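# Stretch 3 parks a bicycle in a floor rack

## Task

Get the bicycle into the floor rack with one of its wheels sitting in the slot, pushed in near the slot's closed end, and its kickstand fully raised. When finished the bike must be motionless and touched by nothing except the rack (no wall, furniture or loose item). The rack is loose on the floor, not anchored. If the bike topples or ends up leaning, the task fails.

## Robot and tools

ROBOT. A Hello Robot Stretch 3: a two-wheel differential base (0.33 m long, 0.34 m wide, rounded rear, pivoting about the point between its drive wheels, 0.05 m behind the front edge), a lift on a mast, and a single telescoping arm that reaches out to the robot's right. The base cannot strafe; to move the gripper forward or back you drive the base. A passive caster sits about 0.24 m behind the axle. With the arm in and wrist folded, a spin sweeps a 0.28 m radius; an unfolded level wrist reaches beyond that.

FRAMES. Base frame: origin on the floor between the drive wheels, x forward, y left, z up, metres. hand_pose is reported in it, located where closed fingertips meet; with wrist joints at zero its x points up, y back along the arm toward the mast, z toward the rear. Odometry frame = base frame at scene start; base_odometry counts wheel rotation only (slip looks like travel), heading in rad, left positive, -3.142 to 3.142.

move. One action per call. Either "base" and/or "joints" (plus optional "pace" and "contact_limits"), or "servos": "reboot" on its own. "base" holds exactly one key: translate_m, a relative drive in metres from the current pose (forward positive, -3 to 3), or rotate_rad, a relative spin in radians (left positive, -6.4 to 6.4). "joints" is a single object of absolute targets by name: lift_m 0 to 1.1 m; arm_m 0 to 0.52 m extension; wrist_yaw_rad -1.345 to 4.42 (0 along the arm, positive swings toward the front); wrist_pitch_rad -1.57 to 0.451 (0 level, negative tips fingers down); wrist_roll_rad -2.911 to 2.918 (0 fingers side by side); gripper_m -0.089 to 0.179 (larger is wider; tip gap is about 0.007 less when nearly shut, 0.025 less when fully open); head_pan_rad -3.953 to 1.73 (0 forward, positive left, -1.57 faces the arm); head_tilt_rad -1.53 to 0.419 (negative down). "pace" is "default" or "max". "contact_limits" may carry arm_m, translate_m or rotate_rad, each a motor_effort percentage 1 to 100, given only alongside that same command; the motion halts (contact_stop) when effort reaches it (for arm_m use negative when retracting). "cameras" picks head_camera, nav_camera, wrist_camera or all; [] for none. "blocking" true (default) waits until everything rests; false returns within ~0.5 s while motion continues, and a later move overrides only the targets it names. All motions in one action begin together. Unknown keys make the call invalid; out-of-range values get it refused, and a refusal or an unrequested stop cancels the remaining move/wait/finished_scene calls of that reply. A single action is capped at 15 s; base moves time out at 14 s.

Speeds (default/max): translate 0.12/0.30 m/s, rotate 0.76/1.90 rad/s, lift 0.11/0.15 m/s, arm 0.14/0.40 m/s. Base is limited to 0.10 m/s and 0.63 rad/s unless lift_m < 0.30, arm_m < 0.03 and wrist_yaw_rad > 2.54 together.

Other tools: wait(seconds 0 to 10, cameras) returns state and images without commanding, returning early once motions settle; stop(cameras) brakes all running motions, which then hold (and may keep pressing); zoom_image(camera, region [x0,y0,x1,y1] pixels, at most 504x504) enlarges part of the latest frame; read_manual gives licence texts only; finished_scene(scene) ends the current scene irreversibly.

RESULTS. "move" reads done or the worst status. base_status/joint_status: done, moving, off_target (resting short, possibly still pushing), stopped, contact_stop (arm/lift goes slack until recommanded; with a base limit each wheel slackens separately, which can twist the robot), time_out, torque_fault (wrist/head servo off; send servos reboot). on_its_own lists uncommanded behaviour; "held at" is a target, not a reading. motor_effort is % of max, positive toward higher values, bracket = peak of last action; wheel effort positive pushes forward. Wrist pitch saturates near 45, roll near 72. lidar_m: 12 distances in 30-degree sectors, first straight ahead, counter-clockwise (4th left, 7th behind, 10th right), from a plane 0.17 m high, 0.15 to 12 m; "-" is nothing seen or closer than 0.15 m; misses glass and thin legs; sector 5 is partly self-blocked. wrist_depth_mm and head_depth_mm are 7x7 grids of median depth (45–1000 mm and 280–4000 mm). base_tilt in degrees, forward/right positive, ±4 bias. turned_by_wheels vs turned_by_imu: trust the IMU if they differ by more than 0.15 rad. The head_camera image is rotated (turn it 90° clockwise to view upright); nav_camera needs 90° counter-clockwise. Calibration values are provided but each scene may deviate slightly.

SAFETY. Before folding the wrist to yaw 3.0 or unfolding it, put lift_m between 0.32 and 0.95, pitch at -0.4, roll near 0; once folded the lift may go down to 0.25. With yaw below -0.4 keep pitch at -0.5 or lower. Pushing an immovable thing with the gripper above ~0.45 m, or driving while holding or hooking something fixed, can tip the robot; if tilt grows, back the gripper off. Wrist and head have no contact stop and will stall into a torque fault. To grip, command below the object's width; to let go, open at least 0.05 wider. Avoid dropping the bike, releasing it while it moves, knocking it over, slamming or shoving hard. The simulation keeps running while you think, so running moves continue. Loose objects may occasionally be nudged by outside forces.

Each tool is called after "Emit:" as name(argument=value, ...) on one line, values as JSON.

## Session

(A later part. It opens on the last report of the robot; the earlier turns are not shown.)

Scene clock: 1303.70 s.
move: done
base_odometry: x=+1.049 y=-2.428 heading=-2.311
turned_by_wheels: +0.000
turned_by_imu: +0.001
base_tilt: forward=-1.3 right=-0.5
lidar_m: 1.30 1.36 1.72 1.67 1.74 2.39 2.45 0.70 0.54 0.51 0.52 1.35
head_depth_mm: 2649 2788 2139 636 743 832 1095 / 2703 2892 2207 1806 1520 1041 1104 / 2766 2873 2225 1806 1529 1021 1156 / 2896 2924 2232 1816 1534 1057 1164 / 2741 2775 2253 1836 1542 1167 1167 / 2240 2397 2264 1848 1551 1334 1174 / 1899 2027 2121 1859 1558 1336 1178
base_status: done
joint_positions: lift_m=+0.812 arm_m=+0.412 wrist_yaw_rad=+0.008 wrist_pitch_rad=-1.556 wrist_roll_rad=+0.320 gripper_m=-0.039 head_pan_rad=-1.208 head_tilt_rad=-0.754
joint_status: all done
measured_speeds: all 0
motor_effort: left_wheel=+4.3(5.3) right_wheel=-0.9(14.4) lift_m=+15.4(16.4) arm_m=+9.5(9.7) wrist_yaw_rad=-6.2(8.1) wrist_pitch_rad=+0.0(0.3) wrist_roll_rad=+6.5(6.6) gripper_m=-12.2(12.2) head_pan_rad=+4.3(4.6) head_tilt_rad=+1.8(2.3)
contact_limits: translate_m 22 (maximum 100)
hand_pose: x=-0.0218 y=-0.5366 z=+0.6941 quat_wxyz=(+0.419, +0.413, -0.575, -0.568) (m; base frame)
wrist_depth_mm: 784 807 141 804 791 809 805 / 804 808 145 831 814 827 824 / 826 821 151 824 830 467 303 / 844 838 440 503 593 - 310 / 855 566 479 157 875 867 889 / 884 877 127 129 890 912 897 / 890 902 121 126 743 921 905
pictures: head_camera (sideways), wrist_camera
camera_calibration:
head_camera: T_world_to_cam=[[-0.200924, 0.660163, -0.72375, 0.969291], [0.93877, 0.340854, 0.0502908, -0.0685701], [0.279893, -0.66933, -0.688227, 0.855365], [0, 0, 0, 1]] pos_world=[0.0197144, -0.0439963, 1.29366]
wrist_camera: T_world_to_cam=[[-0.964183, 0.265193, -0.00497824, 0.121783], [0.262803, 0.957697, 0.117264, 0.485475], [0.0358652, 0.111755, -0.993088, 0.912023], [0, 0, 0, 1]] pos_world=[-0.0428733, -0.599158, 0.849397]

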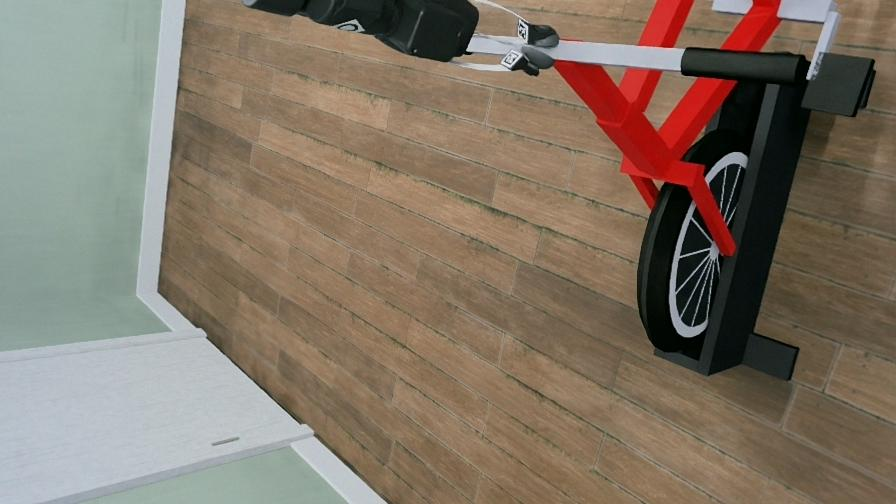

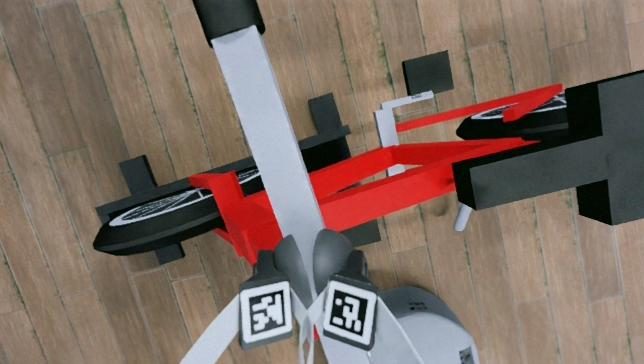

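Emit:
move(joints={"arm_m": 0.385}, cameras=["head_camera", "wrist_camera"])

Emit:
zoom_image(camera="head_camera", region=[560, 100, 820, 500])

Scene clock: 1315.77 s.
move: done
base_odometry: x=+1.049 y=-2.428 heading=-2.311
turned_by_wheels: +0.000
turned_by_imu: +0.000
base_tilt: forward=-1.3 right=-0.5
lidar_m: 1.30 1.35 1.72 1.67 1.73 2.39 2.45 0.69 0.54 0.50 0.52 1.35
head_depth_mm: 2618 2800 2130 568 729 985 1095 / 2704 2851 2219 1792 1521 946 1099 / 2770 2892 2229 1810 1524 1011 1155 / 2873 2932 2251 1812 1530 1063 1166 / 2764 2756 2260 1838 1542 1160 1169 / 2232 2371 2271 1831 1553 1337 1176 / 1906 2023 2122 1854 1553 1341 1177
base_status: not commanded
joint_positions: lift_m=+0.812 arm_m=+0.385 wrist_yaw_rad=+0.008 wrist_pitch_rad=-1.556 wrist_roll_rad=+0.320 gripper_m=-0.039 head_pan_rad=-1.208 head_tilt_rad=-0.754
joint_status: all done
measured_speeds: all 0
motor_effort: left_wheel=+2.4(4.6) right_wheel=-0.9(1.2) lift_m=+13.4(14.2) arm_m=-13.3(20.7) wrist_yaw_rad=-7.6(8.8) wrist_pitch_rad=+0.0(0.3) wrist_roll_rad=+6.4(6.7) gripper_m=-11.2(12.0) head_pan_rad=+3.9(4.6) head_tilt_rad=+1.9(2.3)
contact_limits: translate_m 22 (maximum 100)
hand_pose: x=-0.0218 y=-0.5095 z=+0.6941 quat_wxyz=(+0.419, +0.413, -0.575, -0.568) (m; base frame)
wrist_depth_mm: 783 791 138 800 808 813 811 / 802 792 142 803 815 818 321 / 812 825 819 826 625 523 304 / 833 838 436 165 862 - 314 / 848 847 494 157 872 877 888 / 874 873 127 129 829 898 900 / 886 892 121 126 740 922 900
pictures: head_camera (sideways), wrist_camera
camera_calibration:
head_camera: T_world_to_cam=[[-0.200924, 0.660163, -0.72375, 0.969291], [0.93877, 0.340854, 0.0502908, -0.0685701], [0.279894, -0.66933, -0.688227, 0.855365], [0, 0, 0, 1]] pos_world=[0.0197144, -0.0439963, 1.29366]
wrist_camera: T_world_to_cam=[[-0.964183, 0.26519, -0.00497387, 0.114616], [0.262801, 0.957696, 0.117279, 0.459601], [0.0358647, 0.111772, -0.993087, 0.908992], [0, 0, 0, 1]] pos_world=[-0.0428732, -0.572152, 0.849377]

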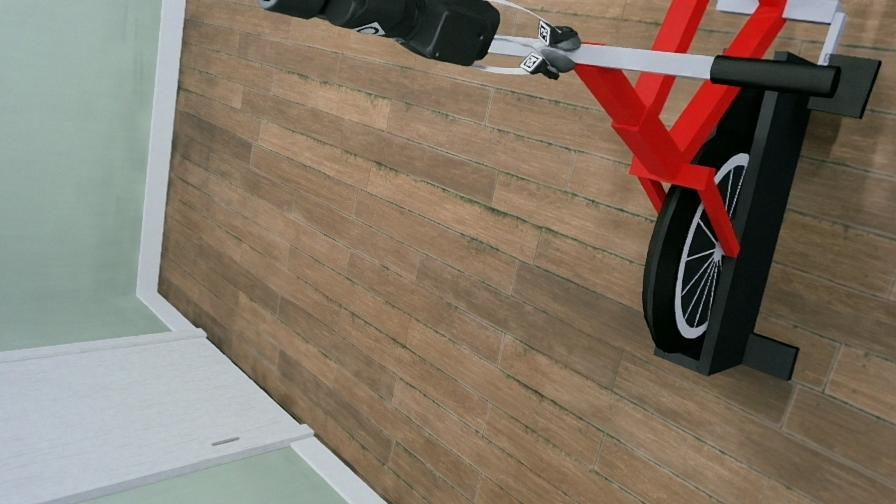

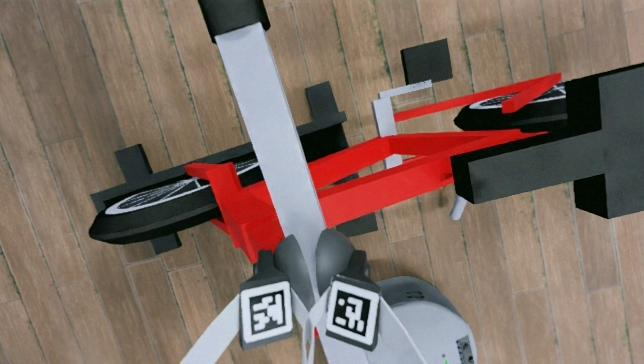

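Scaled by 1.260 from the camera's 896x504 image, which has a finer 1280x720 frame.

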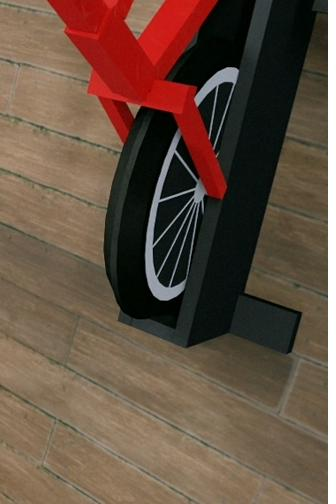

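Emit:
move(joints={"arm_m": 0.37}, cameras=["head_camera", "wrist_camera"])

Emit:
zoom_image(camera="head_camera", region=[560, 100, 820, 500])

Scene clock: 1319.00 s.
move: done
base_odometry: x=+1.049 y=-2.428 heading=-2.311
turned_by_wheels: +0.000
turned_by_imu: +0.000
base_tilt: forward=-1.3 right=-0.4
lidar_m: 1.30 1.36 1.73 1.67 1.73 2.40 2.45 0.68 0.54 0.50 0.52 1.35
head_depth_mm: 2630 2787 2130 550 1418 984 1094 / 2713 2877 2219 1796 1518 939 1098 / 2810 2900 2231 1822 1528 998 1157 / 2858 2909 2246 1828 1538 1080 1163 / 2777 2756 2251 1825 1543 1160 1168 / 2231 2381 2275 1845 1537 1340 1172 / 1898 2015 2124 1856 1563 1340 1179
base_status: not commanded
joint_positions: lift_m=+0.812 arm_m=+0.370 wrist_yaw_rad=+0.008 wrist_pitch_rad=-1.555 wrist_roll_rad=+0.320 gripper_m=-0.039 head_pan_rad=-1.208 head_tilt_rad=-0.754
joint_status: all done
measured_speeds: all 0
motor_effort: left_wheel=+2.8(3.3) right_wheel=-0.8(1.2) lift_m=+24.8(25.6) arm_m=-15.1(19.1) wrist_yaw_rad=-6.5(8.4) wrist_pitch_rad=+0.2(0.3) wrist_roll_rad=+6.4(6.7) gripper_m=-11.4(12.3) head_pan_rad=+4.1(4.6) head_tilt_rad=+2.0(2.1)
contact_limits: translate_m 22 (maximum 100)
hand_pose: x=-0.0218 y=-0.4947 z=+0.6941 quat_wxyz=(+0.420, +0.413, -0.576, -0.567) (m; base frame)
wrist_depth_mm: 797 798 136 798 795 810 818 / 805 812 141 814 807 818 307 / 813 825 148 672 616 - 304 / 831 684 430 155 849 850 315 / 848 857 852 158 872 876 887 / 863 894 126 128 801 899 895 / 888 892 122 126 741 917 924
pictures: head_camera (sideways), wrist_camera
camera_calibration:
head_camera: T_world_to_cam=[[-0.200924, 0.660163, -0.72375, 0.969291], [0.93877, 0.340854, 0.0502908, -0.0685701], [0.279893, -0.66933, -0.688227, 0.855365], [0, 0, 0, 1]] pos_world=[0.0197144, -0.0439963, 1.29366]
wrist_camera: T_world_to_cam=[[-0.964175, 0.265216, -0.00516115, 0.11083], [0.262829, 0.957768, 0.116624, 0.445896], [0.0358738, 0.11109, -0.993163, 0.907037], [0, 0, 0, 1]] pos_world=[-0.0428738, -0.557222, 0.849405]

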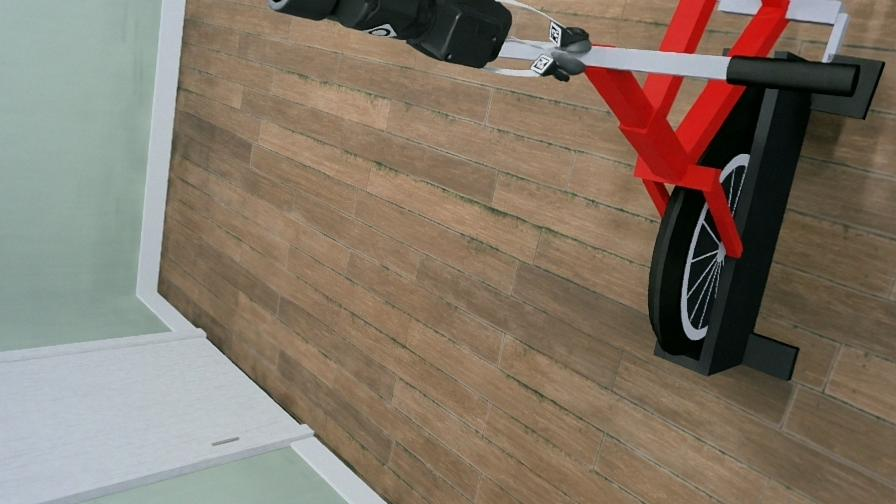

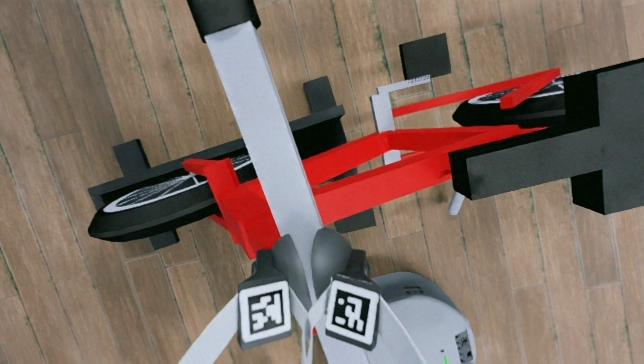

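Scaled by 1.260 from the camera's 896x504 image, which has a finer 1280x720 frame.

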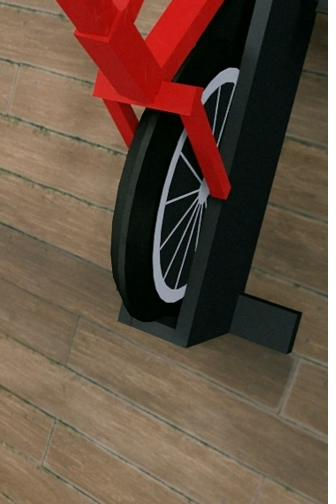

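Emit:
move(joints={"arm_m": 0.355}, cameras=["head_camera", "wrist_camera"])

Emit:
zoom_image(camera="head_camera", region=[560, 100, 820, 500])

Scene clock: 1323.20 s.
move: done
base_odometry: x=+1.049 y=-2.428 heading=-2.311
turned_by_wheels: +0.000
turned_by_imu: +0.000
base_tilt: forward=-1.3 right=-0.4
lidar_m: 1.30 1.36 1.73 1.67 1.73 2.40 2.45 0.68 0.54 0.50 0.52 1.35
head_depth_mm: 2640 2811 2129 535 1417 982 1094 / 2711 2861 2209 1791 1520 934 1099 / 2811 2904 2238 1818 1529 989 1154 / 2874 2929 2240 1827 1537 1085 1166 / 2729 2745 2258 1835 1544 1164 1171 / 2254 2384 2266 1833 1538 1335 1169 / 1900 2029 2106 1861 1554 1341 1180
base_status: not commanded
joint_positions: lift_m=+0.812 arm_m=+0.355 wrist_yaw_rad=+0.008 wrist_pitch_rad=-1.524 wrist_roll_rad=+0.320 gripper_m=-0.039 head_pan_rad=-1.208 head_tilt_rad=-0.754
joint_status: all done
measured_speeds: all 0
motor_effort: left_wheel=+2.3(2.8) right_wheel=-0.9(1.2) lift_m=+30.1(32.4) arm_m=-17.1(21.5) wrist_yaw_rad=-6.6(8.8) wrist_pitch_rad=-5.6(6.1) wrist_roll_rad=+6.3(6.7) gripper_m=-11.7(12.1) head_pan_rad=+3.6(4.1) head_tilt_rad=+2.0(2.5)
contact_limits: translate_m 22 (maximum 100)
hand_pose: x=-0.0218 y=-0.4877 z=+0.6936 quat_wxyz=(+0.426, +0.407, -0.584, -0.558) (m; base frame)
wrist_depth_mm: 805 811 139 803 806 809 809 / 801 827 143 809 819 814 312 / 829 837 150 824 618 593 303 / 834 843 435 495 851 - 313 / 854 845 481 157 863 869 872 / 854 876 126 128 830 889 875 / 871 894 122 127 724 893 909
pictures: head_camera (sideways), wrist_camera
camera_calibration:
head_camera: T_world_to_cam=[[-0.200924, 0.660163, -0.72375, 0.969291], [0.93877, 0.340855, 0.0502908, -0.0685701], [0.279894, -0.66933, -0.688227, 0.855365], [0, 0, 0, 1]] pos_world=[0.0197144, -0.0439963, 1.29366]
wrist_camera: T_world_to_cam=[[-0.964171, 0.264932, -0.0136151, 0.114748], [0.26281, 0.960918, 0.086997, 0.461269], [0.0361313, 0.0803018, -0.996116, 0.892819], [0, 0, 0, 1]] pos_world=[-0.0428482, -0.545337, 0.850784]

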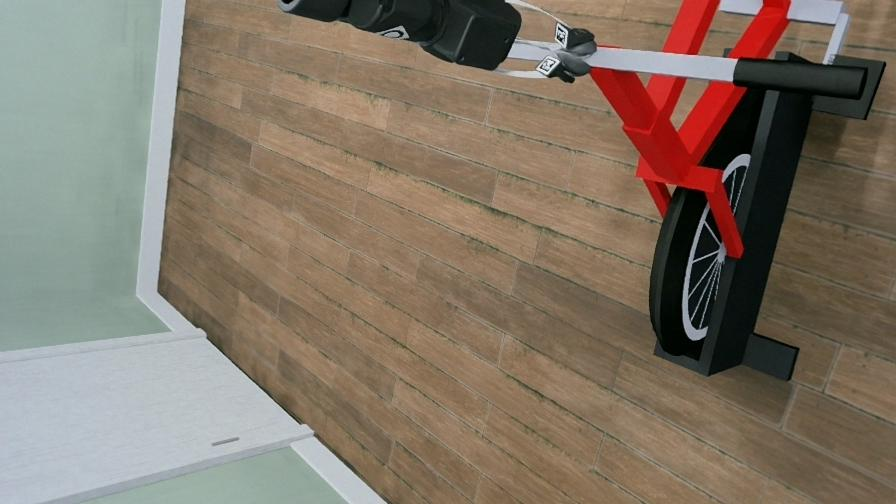

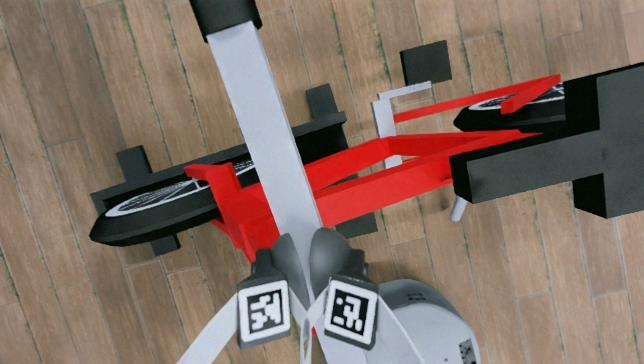

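Scaled by 1.260 from the camera's 896x504 image, which has a finer 1280x720 frame.

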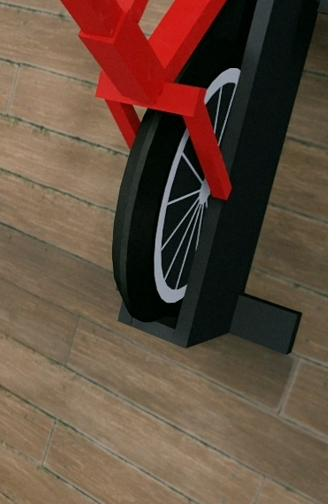

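Emit:
move(joints={"arm_m": 0.363}, cameras=[])

Emit:
move(joints={"gripper_m": 0.0}, cameras=["head_camera", "wrist_camera"])

Scene clock: 1327.20 s.
move: done
base_odometry: x=+1.049 y=-2.428 heading=-2.311
turned_by_wheels: +0.000
turned_by_imu: +0.000
base_tilt: forward=-1.4 right=-0.4
lidar_m: 1.30 1.35 1.72 1.67 1.74 2.39 2.45 0.68 0.54 0.50 0.52 1.35
head_depth_mm: 2635 2804 2133 543 1415 986 1092 / 2706 2867 2222 1786 1523 936 1098 / 2807 2897 2222 1822 1532 990 1151 / 2882 2925 2240 1829 1533 1088 1166 / 2752 2768 2259 1831 1538 1159 1172 / 2238 2394 2278 1844 1544 1334 1173 / 1898 2027 2118 1855 1558 1338 1179
base_status: not commanded
joint_positions: lift_m=+0.812 arm_m=+0.363 wrist_yaw_rad=+0.008 wrist_pitch_rad=-1.547 wrist_roll_rad=+0.320 gripper_m=-0.039 head_pan_rad=-1.208 head_tilt_rad=-0.754
joint_status: all done
measured_speeds: all 0
motor_effort: left_wheel=+2.1(2.6) right_wheel=-0.7(1.2) lift_m=+20.7(23.0) arm_m=+15.8(18.3) wrist_yaw_rad=-7.1(7.9) wrist_pitch_rad=-1.6(5.9) wrist_roll_rad=+6.5(6.7) gripper_m=-11.7(11.9) head_pan_rad=+3.4(4.6) head_tilt_rad=+2.2(2.3)
contact_limits: translate_m 22 (maximum 100)
hand_pose: x=-0.0218 y=-0.4899 z=+0.6940 quat_wxyz=(+0.421, +0.411, -0.578, -0.565) (m; base frame)
wrist_depth_mm: 784 791 136 799 803 829 811 / 807 807 142 827 820 826 307 / 820 838 148 744 615 - 303 / 836 703 436 156 857 863 316 / 841 855 483 158 868 870 885 / 876 882 127 128 798 894 887 / 884 878 122 127 725 903 889
pictures: none
No camera images: "cameras" was empty.

Scene clock: 1328.13 s.
move: done
base_odometry: x=+1.049 y=-2.428 heading=-2.311
turned_by_wheels: +0.000
turned_by_imu: +0.000
base_tilt: forward=-1.4 right=-0.4
lidar_m: 1.30 1.36 1.73 1.67 1.74 2.40 2.45 0.68 0.54 0.50 0.51 1.35
head_depth_mm: 2604 2828 2151 544 1416 983 1097 / 2699 2867 2220 1800 1483 933 1099 / 2786 2893 2231 1812 1530 992 1153 / 2896 2903 2247 1812 1537 1084 1159 / 2750 2741 2256 1835 1537 1161 1168 / 2223 2394 2285 1847 1548 1338 1173 / 1900 2037 2113 1859 1561 1345 1175
base_status: not commanded
joint_positions: lift_m=+0.812 arm_m=+0.363 wrist_yaw_rad=+0.008 wrist_pitch_rad=-1.551 wrist_roll_rad=+0.320 gripper_m=+0.000 head_pan_rad=-1.208 head_tilt_rad=-0.754
joint_status: all done
measured_speeds: all 0
motor_effort: left_wheel=+1.6(2.5) right_wheel=-0.9(1.2) lift_m=+18.7(20.4) arm_m=+14.5(16.1) wrist_yaw_rad=-7.0(8.4) wrist_pitch_rad=-0.8(1.6) wrist_roll_rad=+6.5(6.8) gripper_m=-3.2(73.4) head_pan_rad=+3.8(4.5) head_tilt_rad=+1.9(2.3)
contact_limits: translate_m 22 (maximum 100)
hand_pose: x=-0.0218 y=-0.4890 z=+0.6940 quat_wxyz=(+0.421, +0.412, -0.577, -0.566) (m; base frame)
wrist_depth_mm: 796 798 137 800 804 807 803 / 811 800 142 814 807 825 302 / 828 826 148 819 618 - 303 / 833 686 432 156 854 864 318 / 860 853 858 158 869 870 872 / 870 884 126 142 774 879 897 / 895 896 124 128 737 906 927
pictures: head_camera (sideways), wrist_camera
camera_calibration:
head_camera: T_world_to_cam=[[-0.200923, 0.66016, -0.723753, 0.969295], [0.93877, 0.340855, 0.0502909, -0.0685702], [0.279895, -0.669333, -0.688224, 0.855361], [0, 0, 0, 1]] pos_world=[0.0197144, -0.0439963, 1.29366]
wrist_camera: T_world_to_cam=[[-0.964172, 0.265199, -0.00649542, 0.110235], [0.262836, 0.958323, 0.111958, 0.443912], [0.0359158, 0.106239, -0.993692, 0.904327], [0, 0, 0, 1]] pos_world=[-0.0428705, -0.550721, 0.849639]

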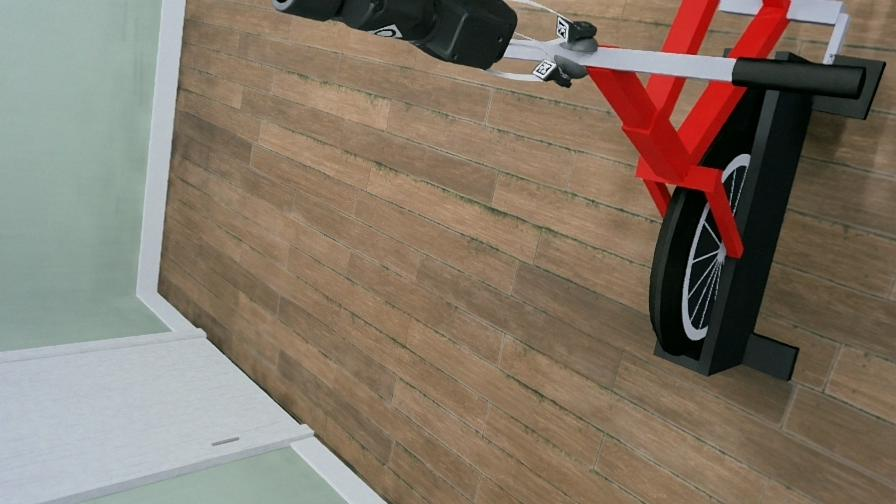

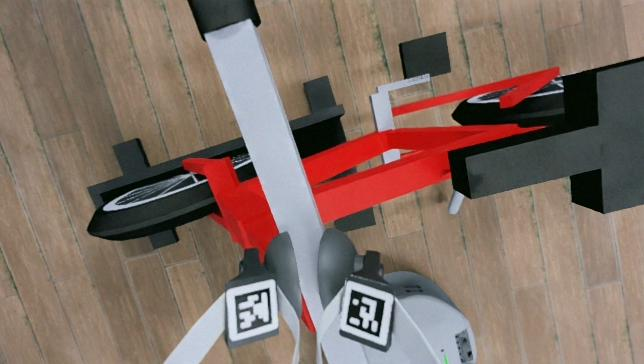

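Emit:
move(joints={"gripper_m": 0.1}, cameras=[])

Emit:
move(joints={"lift_m": 0.95}, cameras=["head_camera", "nav_camera", "wrist_camera"])

Scene clock: 1331.30 s.
move: done
base_odometry: x=+1.049 y=-2.428 heading=-2.311
turned_by_wheels: +0.000
turned_by_imu: +0.000
base_tilt: forward=-1.3 right=-0.4
lidar_m: 1.30 1.36 1.73 1.67 1.74 2.40 2.45 0.68 0.54 0.50 0.51 1.34
head_depth_mm: 2630 2808 2144 543 1450 982 1094 / 2719 2853 2214 1804 1488 925 1100 / 2801 2879 2232 1813 1528 992 1152 / 2892 2914 2241 1819 1532 1087 1167 / 2751 2771 2251 1814 1544 1165 1168 / 2239 2399 2277 1848 1541 1333 1171 / 1895 2021 2108 1853 1558 1331 1179
base_status: not commanded
joint_positions: lift_m=+0.812 arm_m=+0.363 wrist_yaw_rad=+0.003 wrist_pitch_rad=-1.551 wrist_roll_rad=+0.334 gripper_m=+0.100 head_pan_rad=-1.208 head_tilt_rad=-0.754
joint_status: all done
measured_speeds: all 0
motor_effort: left_wheel=+1.8(2.4) right_wheel=-1.0(1.2) lift_m=+31.7(31.7) arm_m=+12.8(14.8) wrist_yaw_rad=-2.3(7.9) wrist_pitch_rad=-1.0(1.3) wrist_roll_rad=+1.8(6.5) gripper_m=+0.4(80.9) head_pan_rad=+3.6(4.6) head_tilt_rad=+2.1(2.3)
contact_limits: translate_m 22 (maximum 100)
hand_pose: x=-0.0217 y=-0.4889 z=+0.6940 quat_wxyz=(+0.415, +0.407, -0.581, -0.570) (m; base frame)
wrist_depth_mm: 787 785 136 800 799 799 813 / 813 810 140 822 814 690 296 / 817 831 147 667 622 - 303 / 834 713 433 160 854 877 318 / 853 533 292 161 869 874 869 / 868 122 871 169 143 874 894 / 876 119 884 177 131 119 911
pictures: none
No camera images: "cameras" was empty.

Scene clock: 1333.40 s.
move: done
base_odometry: x=+1.049 y=-2.428 heading=-2.311
turned_by_wheels: +0.000
turned_by_imu: +0.000
base_tilt: forward=-1.4 right=-0.5
lidar_m: 1.30 1.36 1.73 1.66 1.73 2.40 2.45 0.68 0.54 0.50 0.52 1.35
head_depth_mm: 2640 2804 2023 1742 1485 983 1093 / 2702 2869 2206 1760 1522 928 1102 / 2799 2915 2233 1812 1532 994 1148 / 2907 2910 2246 1828 1540 1086 1165 / 2746 2770 2266 1831 1545 1161 1165 / 2221 2373 2264 1839 1551 1345 1173 / 1900 2028 2119 1844 1558 1350 1179
base_status: not commanded
joint_positions: lift_m=+0.950 arm_m=+0.363 wrist_yaw_rad=+0.003 wrist_pitch_rad=-1.551 wrist_roll_rad=+0.334 gripper_m=+0.100 head_pan_rad=-1.208 head_tilt_rad=-0.754
joint_status: all done
measured_speeds: all 0
motor_effort: left_wheel=+1.4(2.6) right_wheel=-1.0(1.3) lift_m=+35.9(40.1) arm_m=+11.6(13.9) wrist_yaw_rad=-2.7(3.7) wrist_pitch_rad=-0.8(1.1) wrist_roll_rad=+1.8(2.2) gripper_m=+0.7(1.3) head_pan_rad=+4.1(4.6) head_tilt_rad=+2.1(2.3)
contact_limits: translate_m 22 (maximum 100)
hand_pose: x=-0.0217 y=-0.4889 z=+0.8320 quat_wxyz=(+0.415, +0.407, -0.581, -0.570) (m; base frame)
wrist_depth_mm: 926 920 919 927 941 930 940 / 930 931 935 947 940 944 941 / 969 969 953 694 749 439 971 / 974 966 615 379 - - - / - - - 810 - - - / - 122 - - 143 - - / - 119 - - 126 120 -
pictures: head_camera (sideways), nav_camera (sideways), wrist_camera
camera_calibration:
head_camera: T_world_to_cam=[[-0.200923, 0.66016, -0.723753, 0.969295], [0.93877, 0.340855, 0.0502909, -0.0685702], [0.279895, -0.669333, -0.688224, 0.855361], [0, 0, 0, 1]] pos_world=[0.0197144, -0.0439963, 1.29366]
nav_camera: T_world_to_cam=[[0.247992, -0.641872, 0.725603, -0.902098], [-0.918395, -0.394134, -0.0347701, 0.103421], [0.308303, -0.657768, -0.687234, 0.848588], [0, 0, 0, 1]] pos_world=[0.0570726, 0.0199036, 1.24134]
wrist_camera: T_world_to_cam=[[-0.958773, 0.284093, -0.00667942, 0.120718], [0.281583, 0.952943, 0.112299, 0.425852], [0.0382685, 0.105789, -0.993652, 1.04123], [0, 0, 0, 1]] pos_world=[-0.0440178, -0.550259, 0.987607]

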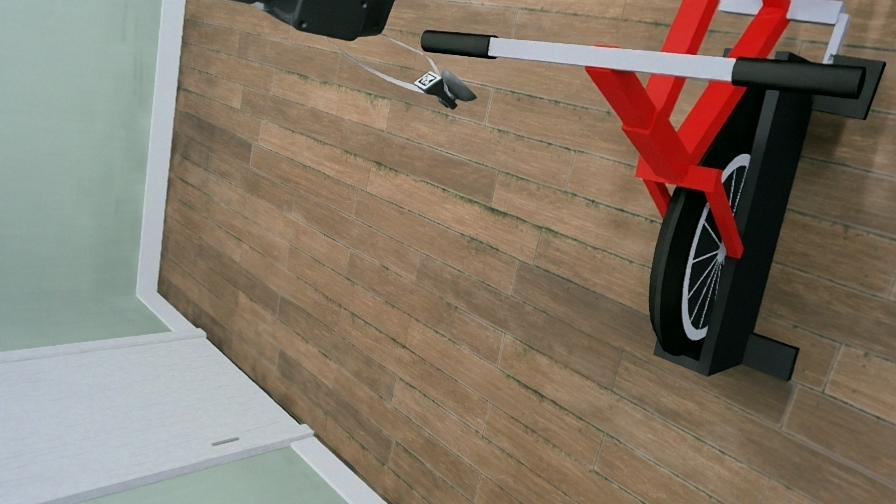

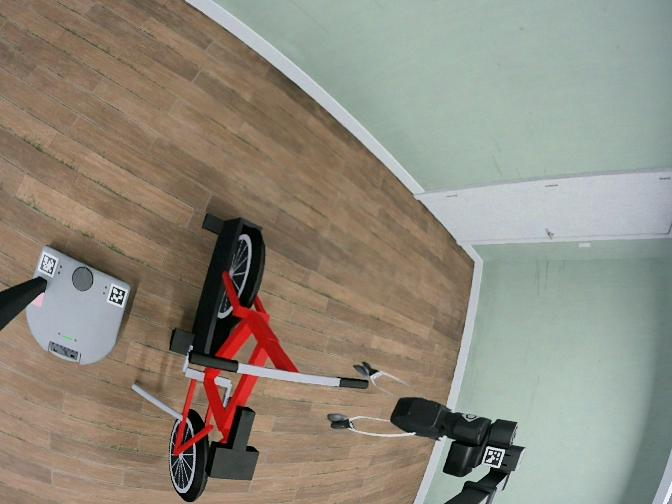

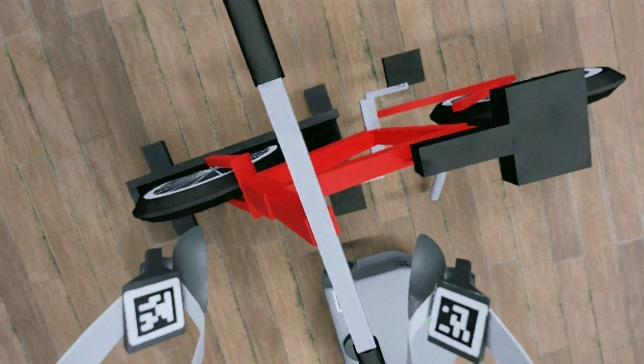

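Emit:
move(joints={"arm_m": 0.15, "head_pan_rad": -1.95, "head_tilt_rad": -0.9, "gripper_m": -0.05})

Emit:
zoom_image(camera="head_camera", region=[400, 0, 896, 504])

Scene clock: 1341.57 s.
move: done
base_odometry: x=+1.049 y=-2.428 heading=-2.311
turned_by_wheels: +0.000
turned_by_imu: +0.000
base_tilt: forward=-1.3 right=-0.5
lidar_m: 1.30 1.36 1.73 1.67 1.73 2.40 2.44 0.68 0.54 0.50 0.52 1.35
head_depth_mm: 2757 2208 - - 1346 1238 1111 / 2781 - - - 1324 1218 1118 / 2917 - - 919 1167 1246 985 / 2925 - 1800 1616 1092 1210 1124 / 2841 299 1759 1579 1002 1198 1131 / - - 287 307 776 1155 1131 / 2638 - - 315 1423 1025 1132
base_status: not commanded
joint_positions: lift_m=+0.950 arm_m=+0.150 wrist_yaw_rad=+0.002 wrist_pitch_rad=-1.551 wrist_roll_rad=+0.335 gripper_m=-0.049 head_pan_rad=-1.942 head_tilt_rad=-0.889
joint_status: all done
measured_speeds: all 0
motor_effort: left_wheel=+1.6(2.6) right_wheel=-1.0(1.2) lift_m=+33.1(36.4) arm_m=-15.4(22.3) wrist_yaw_rad=-2.4(3.5) wrist_pitch_rad=-0.8(1.2) wrist_roll_rad=+1.3(2.0) gripper_m=-14.3(90.2) head_pan_rad=-3.3(6.9) head_tilt_rad=-5.1(7.6)
contact_limits: translate_m 22 (maximum 100)
hand_pose: x=-0.0217 y=-0.2759 z=+0.8320 quat_wxyz=(+0.414, +0.406, -0.581, -0.571) (m; base frame)
wrist_depth_mm: 920 924 379 699 759 953 933 / 944 921 562 761 954 959 951 / 954 964 952 951 970 966 986 / 956 975 980 993 997 - - / - - - 840 861 - - / - - - 127 876 - - / - - 120 124 - - -
pictures: head_camera (sideways), nav_camera (sideways), wrist_camera
camera_calibration:
head_camera: T_world_to_cam=[[0.325861, 0.709589, -0.624738, 0.837056], [0.923041, -0.381709, 0.0479024, -0.0653561], [-0.204477, -0.592268, -0.779364, 0.97684], [0, 0, 0, 1]] pos_world=[-0.0126965, -0.0403621, 1.28739]
nav_camera: T_world_to_cam=[[-0.278749, -0.727764, 0.626625, -0.769908], [-0.944158, 0.327035, -0.0401825, 0.110618], [-0.175685, -0.602833, -0.778284, 0.969949], [0, 0, 0, 1]] pos_world=[0.060235, -0.0117694, 1.24178]
wrist_camera: T_world_to_cam=[[-0.958342, 0.285546, -0.00669271, 0.0606386], [0.283025, 0.952514, 0.11231, 0.222769], [0.0384445, 0.105737, -0.993651, 1.0187], [0, 0, 0, 1]] pos_world=[-0.0441001, -0.33722, 0.987614]

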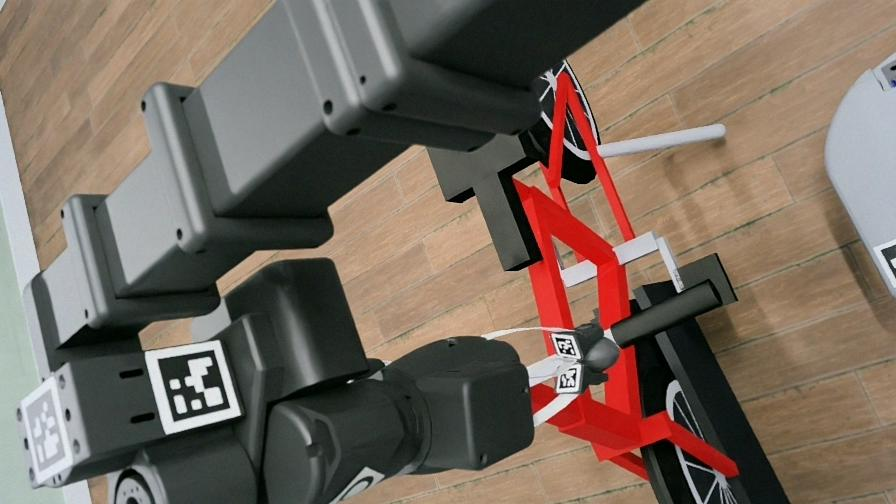

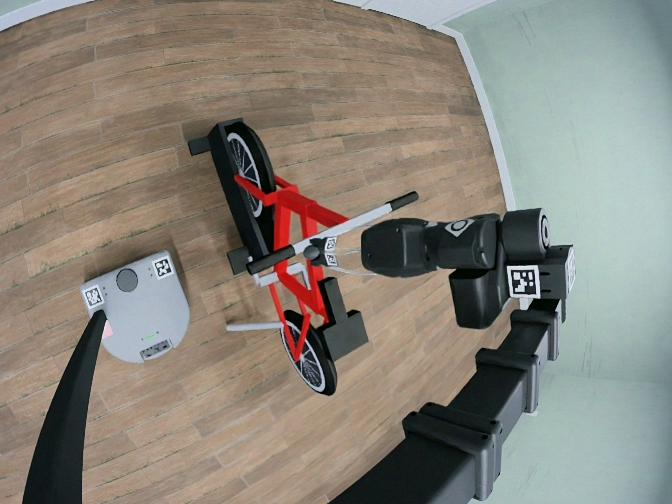

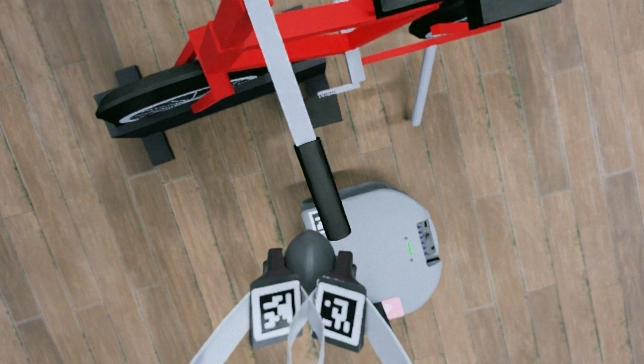

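Scaled by 1.000.

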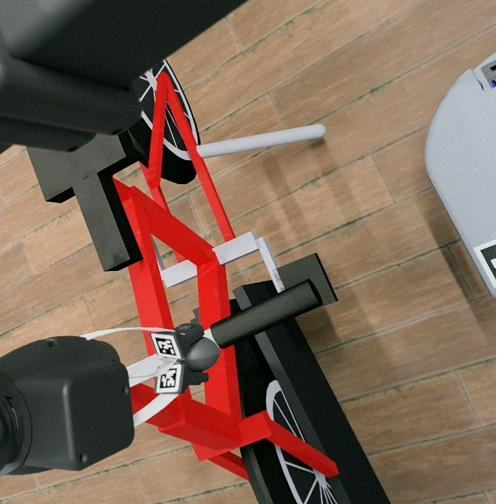

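Emit:
move(joints={"arm_m": 0.05}, cameras=[])

Emit:
move(base={"translate_m": -0.19}, joints={"wrist_pitch_rad": -0.3, "wrist_roll_rad": 0.0}, cameras=[])

Emit:
move(joints={"lift_m": 0.35, "head_pan_rad": -1.6})

Emit:
zoom_image(camera="head_camera", region=[400, 0, 896, 504])

Scene clock: 1373.30 s.
move: done
base_odometry: x=+1.049 y=-2.428 heading=-2.311
turned_by_wheels: +0.000
turned_by_imu: +0.000
base_tilt: forward=-1.3 right=-0.5
lidar_m: 1.30 1.35 1.73 1.67 1.74 2.40 2.45 0.68 0.54 0.50 0.51 1.35
head_depth_mm: 2751 2290 - - 1347 1237 1114 / 2820 2436 - - 1323 1220 1120 / 2811 - - - 1169 1244 985 / 2798 - - - 1093 1196 1125 / 2778 - - - - 1201 1130 / 2727 2345 - - - 1183 1135 / 2708 2298 - 1626 1422 1028 1134
base_status: not commanded
joint_positions: lift_m=+0.950 arm_m=+0.050 wrist_yaw_rad=+0.002 wrist_pitch_rad=-1.551 wrist_roll_rad=+0.335 gripper_m=-0.049 head_pan_rad=-1.942 head_tilt_rad=-0.889
joint_status: all done
measured_speeds: all 0
motor_effort: left_wheel=+1.7(2.6) right_wheel=-0.9(1.2) lift_m=+28.3(31.0) arm_m=-14.3(20.6) wrist_yaw_rad=-1.2(3.6) wrist_pitch_rad=-1.0(1.1) wrist_roll_rad=+1.4(1.9) gripper_m=-14.1(15.2) head_pan_rad=-3.4(4.2) head_tilt_rad=-5.4(6.0)
contact_limits: translate_m 22 (maximum 100)
hand_pose: x=-0.0217 y=-0.1759 z=+0.8320 quat_wxyz=(+0.414, +0.406, -0.581, -0.571) (m; base frame)
wrist_depth_mm: 919 652 542 770 939 931 945 / 943 784 950 940 956 959 954 / 954 976 960 950 971 959 974 / 975 973 984 829 887 - - / - - - 837 855 - - / - - - 127 - - - / - - 119 124 - - -
pictures: none
No camera images: "cameras" was empty.

Scene clock: 1376.33 s.
move: done
base_odometry: x=+1.177 y=-2.288 heading=-2.311
turned_by_wheels: +0.000
turned_by_imu: -0.001
base_tilt: forward=-1.3 right=-0.5
lidar_m: 1.49 1.55 1.73 1.67 1.74 2.34 2.26 0.68 0.44 0.52 0.55 0.69
head_depth_mm: 2770 2273 - - 1337 1237 1118 / 2791 2429 - - 1335 1244 1118 / 2808 - - - 1150 1244 984 / 2837 - - - 1052 1232 1130 / 2818 - - - 968 1238 1130 / 2750 2422 - - 1053 1071 1111 / 2678 2364 - 1573 1426 1121 1121
base_status: done
joint_positions: lift_m=+0.950 arm_m=+0.050 wrist_yaw_rad=+0.002 wrist_pitch_rad=-0.322 wrist_roll_rad=+0.006 gripper_m=-0.049 head_pan_rad=-1.942 head_tilt_rad=-0.889
joint_status: all done
measured_speeds: all 0
motor_effort: left_wheel=-1.2(6.7) right_wheel=-2.2(6.1) lift_m=+24.7(28.3) arm_m=-14.3(15.6) wrist_yaw_rad=-2.0(3.0) wrist_pitch_rad=+4.0(5.1) wrist_roll_rad=-1.9(3.1) gripper_m=-15.2(15.5) head_pan_rad=-3.8(4.0) head_tilt_rad=-5.5(5.8)
hand_pose: x=-0.0210 y=-0.4304 z=+0.9847 quat_wxyz=(+0.696, +0.114, -0.699, -0.113) (m; base frame)
wrist_depth_mm: - - - - - - - / - - - - - - - / - - - - - - - / - - - - - - - / - - - - - - - / - - 137 127 - - - / - - 120 124 - - -
pictures: none
No camera images: "cameras" was empty.

Scene clock: 1382.63 s.
move: done
base_odometry: x=+1.177 y=-2.288 heading=-2.311
turned_by_wheels: +0.000
turned_by_imu: +0.000
base_tilt: forward=-1.4 right=-0.5
lidar_m: 1.49 1.55 1.73 1.67 1.74 2.34 2.26 0.68 0.44 0.52 0.55 0.69
head_depth_mm: 2755 2223 1851 1584 1167 1235 1115 / 2737 2238 1867 1597 1016 1221 629 / 2700 2236 1864 1602 862 1118 701 / 2725 2285 1878 1606 923 1074 1107 / 2738 2273 1882 1613 1258 1195 1130 / 2714 2287 1890 1586 981 1202 1134 / 2710 2303 1911 1631 986 1207 1138
base_status: not commanded
joint_positions: lift_m=+0.350 arm_m=+0.050 wrist_yaw_rad=+0.002 wrist_pitch_rad=-0.321 wrist_roll_rad=+0.006 gripper_m=-0.049 head_pan_rad=-1.608 head_tilt_rad=-0.889
joint_status: all done
measured_speeds: all 0
motor_effort: left_wheel=-0.7(1.9) right_wheel=-2.1(2.4) lift_m=+16.7(24.9) arm_m=-10.7(14.0) wrist_yaw_rad=-2.0(2.8) wrist_pitch_rad=+4.2(4.3) wrist_roll_rad=-2.1(2.4) gripper_m=-14.6(15.5) head_pan_rad=+4.3(4.7) head_tilt_rad=-5.1(5.9)
hand_pose: x=-0.0210 y=-0.4305 z=+0.3849 quat_wxyz=(+0.696, +0.114, -0.699, -0.113) (m; base frame)
wrist_depth_mm: - - - - - 151 - / - - - - 162 - - / - - - - 175 - - / - - - - 182 - - / 243 798 829 206 779 266 893 / 236 261 287 127 666 182 229 / 305 259 119 124 345 256 232
pictures: head_camera (sideways), nav_camera (sideways), wrist_camera
camera_calibration:
head_camera: T_world_to_cam=[[0.0754346, 0.777192, -0.624726, 0.838568], [0.99715, -0.058279, 0.0479021, -0.0658077], [0.000820757, -0.626559, -0.779374, 0.975601], [0, 0, 0, 1]] pos_world=[0.00156243, -0.0442922, 1.28738]
nav_camera: T_world_to_cam=[[-0.024969, -0.778931, 0.626612, -0.77144], [-0.999192, -0.000295764, -0.0401831, 0.110955], [0.0314852, -0.62711, -0.778294, 0.968698], [0, 0, 0, 1]] pos_world=[0.0611035, 0.00661446, 1.24178]
wrist_camera: T_world_to_cam=[[-0.999234, -0.0157042, 0.0358463, -0.0445127], [-0.0391037, 0.437519, -0.898358, 0.580626], [-0.00157546, -0.899072, -0.437798, -0.0566187], [0, 0, 0, 1]] pos_world=[-0.0218632, -0.305638, 0.498418]

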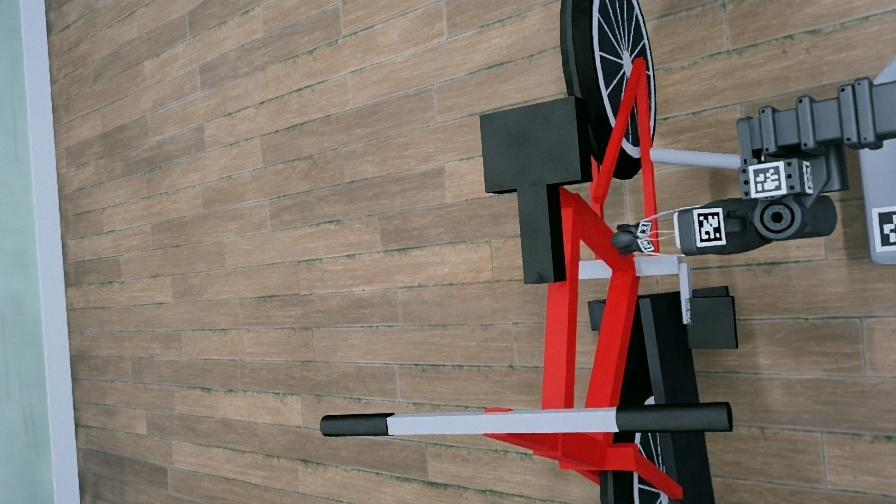

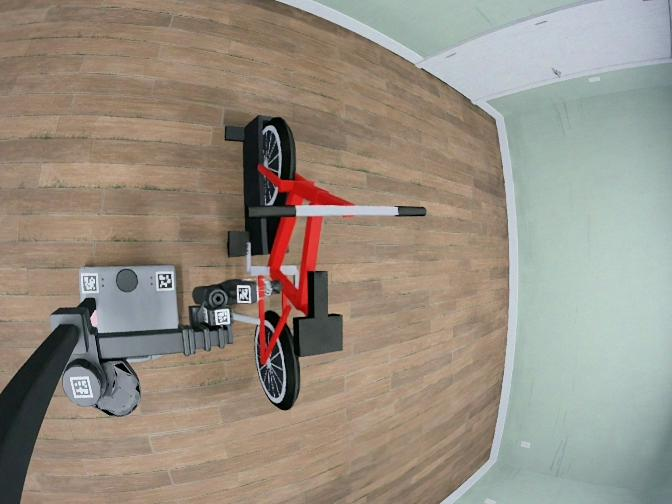

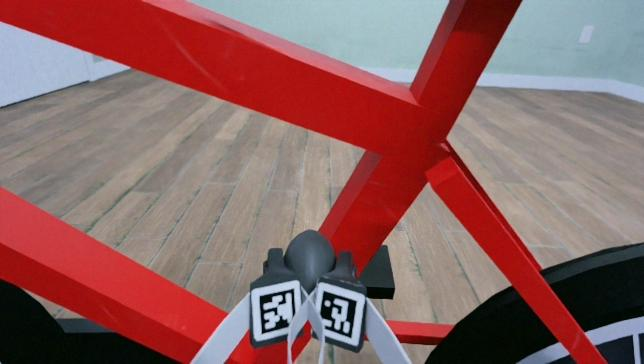

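Scaled by 1.000.

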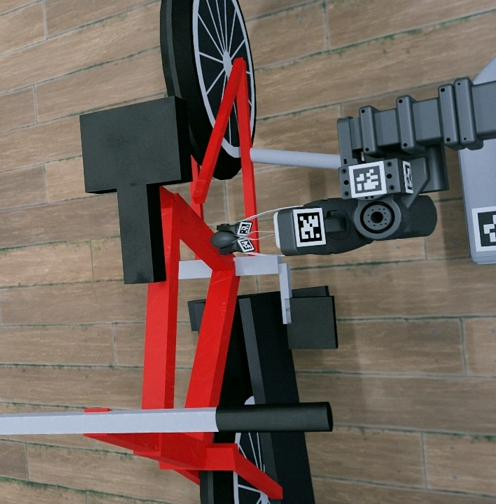

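Emit:
move(joints={"lift_m": 0.2, "wrist_pitch_rad": -0.45})

Emit:
zoom_image(camera="head_camera", region=[560, 60, 896, 360])

Scene clock: 1392.33 s.
move: done
base_odometry: x=+1.177 y=-2.288 heading=-2.311
turned_by_wheels: +0.000
turned_by_imu: +0.000
base_tilt: forward=-1.4 right=-0.4
lidar_m: 1.49 1.55 1.73 1.67 1.74 2.34 2.26 0.68 0.44 0.52 0.55 0.69
head_depth_mm: 2742 2214 1845 1593 1168 1236 1118 / 2744 2223 1864 1588 1014 1228 1099 / 2698 2226 1875 1598 862 1206 789 / 2711 2268 1880 1617 976 1197 1099 / 2703 2249 1885 1620 1257 1196 1127 / 2687 2282 1889 1588 980 1204 1134 / 2703 2303 1909 1633 986 1209 1136
base_status: not commanded
joint_positions: lift_m=+0.200 arm_m=+0.050 wrist_yaw_rad=+0.002 wrist_pitch_rad=-0.464 wrist_roll_rad=+0.005 gripper_m=-0.049 head_pan_rad=-1.608 head_tilt_rad=-0.889
joint_status: all done
measured_speeds: all 0
motor_effort: left_wheel=-1.4(1.9) right_wheel=-2.3(2.5) lift_m=+17.2(22.9) arm_m=-7.8(9.6) wrist_yaw_rad=-1.1(3.3) wrist_pitch_rad=+2.6(3.7) wrist_roll_rad=-1.8(2.3) gripper_m=-13.8(15.3) head_pan_rad=+3.9(4.5) head_tilt_rad=-5.9(5.9)
hand_pose: x=-0.0211 y=-0.4134 z=+0.2025 quat_wxyz=(+0.687, +0.163, -0.690, -0.163) (m; base frame)
wrist_depth_mm: 170 - - 169 - - 171 / 188 189 888 191 965 - 175 / 682 205 208 269 275 207 188 / - - 209 566 578 223 210 / 245 250 173 199 205 204 207 / 156 169 164 127 404 274 278 / 142 320 120 124 342 336 337
pictures: head_camera (sideways), nav_camera (sideways), wrist_camera
camera_calibration:
head_camera: T_world_to_cam=[[0.0754338, 0.777192, -0.624726, 0.838568], [0.99715, -0.0582779, 0.0479021, -0.0658077], [0.000821427, -0.626559, -0.779374, 0.975601], [0, 0, 0, 1]] pos_world=[0.00156248, -0.0442922, 1.28738]
nav_camera: T_world_to_cam=[[-0.0249682, -0.778931, 0.626613, -0.77144], [-0.999192, -0.000296839, -0.0401831, 0.110955], [0.0314858, -0.62711, -0.778294, 0.968698], [0, 0, 0, 1]] pos_world=[0.0611035, 0.00661452, 1.24178]
wrist_camera: T_world_to_cam=[[-0.999226, -0.0205446, 0.0335419, -0.0392986], [-0.0392918, 0.560717, -0.827075, 0.445741], [-0.00181563, -0.827753, -0.56109, -0.0666254], [0, 0, 0, 1]] pos_world=[-0.0218752, -0.305891, 0.332597]

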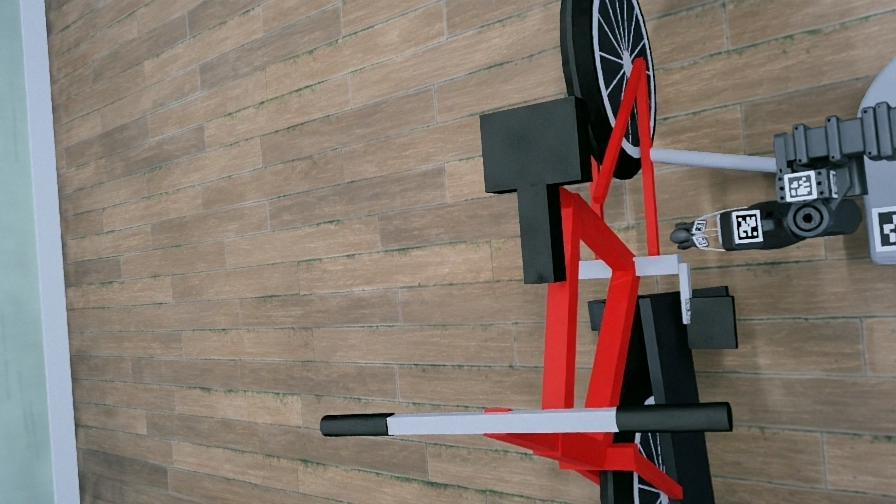

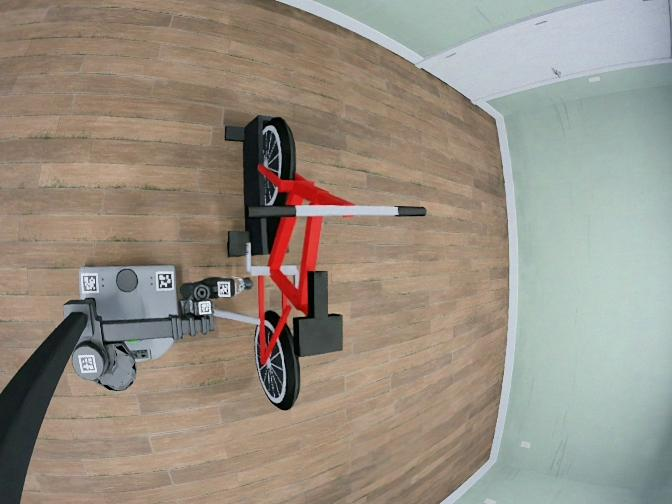

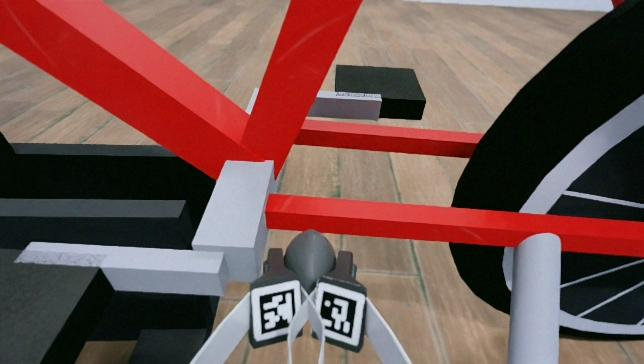

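Scaled by 1.500 from the camera's 896x504 image, which has a finer 1280x720 frame.

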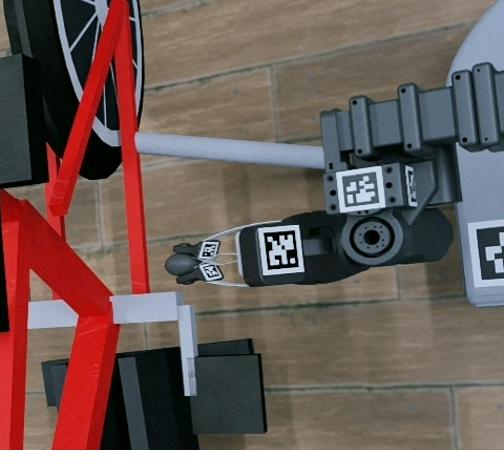

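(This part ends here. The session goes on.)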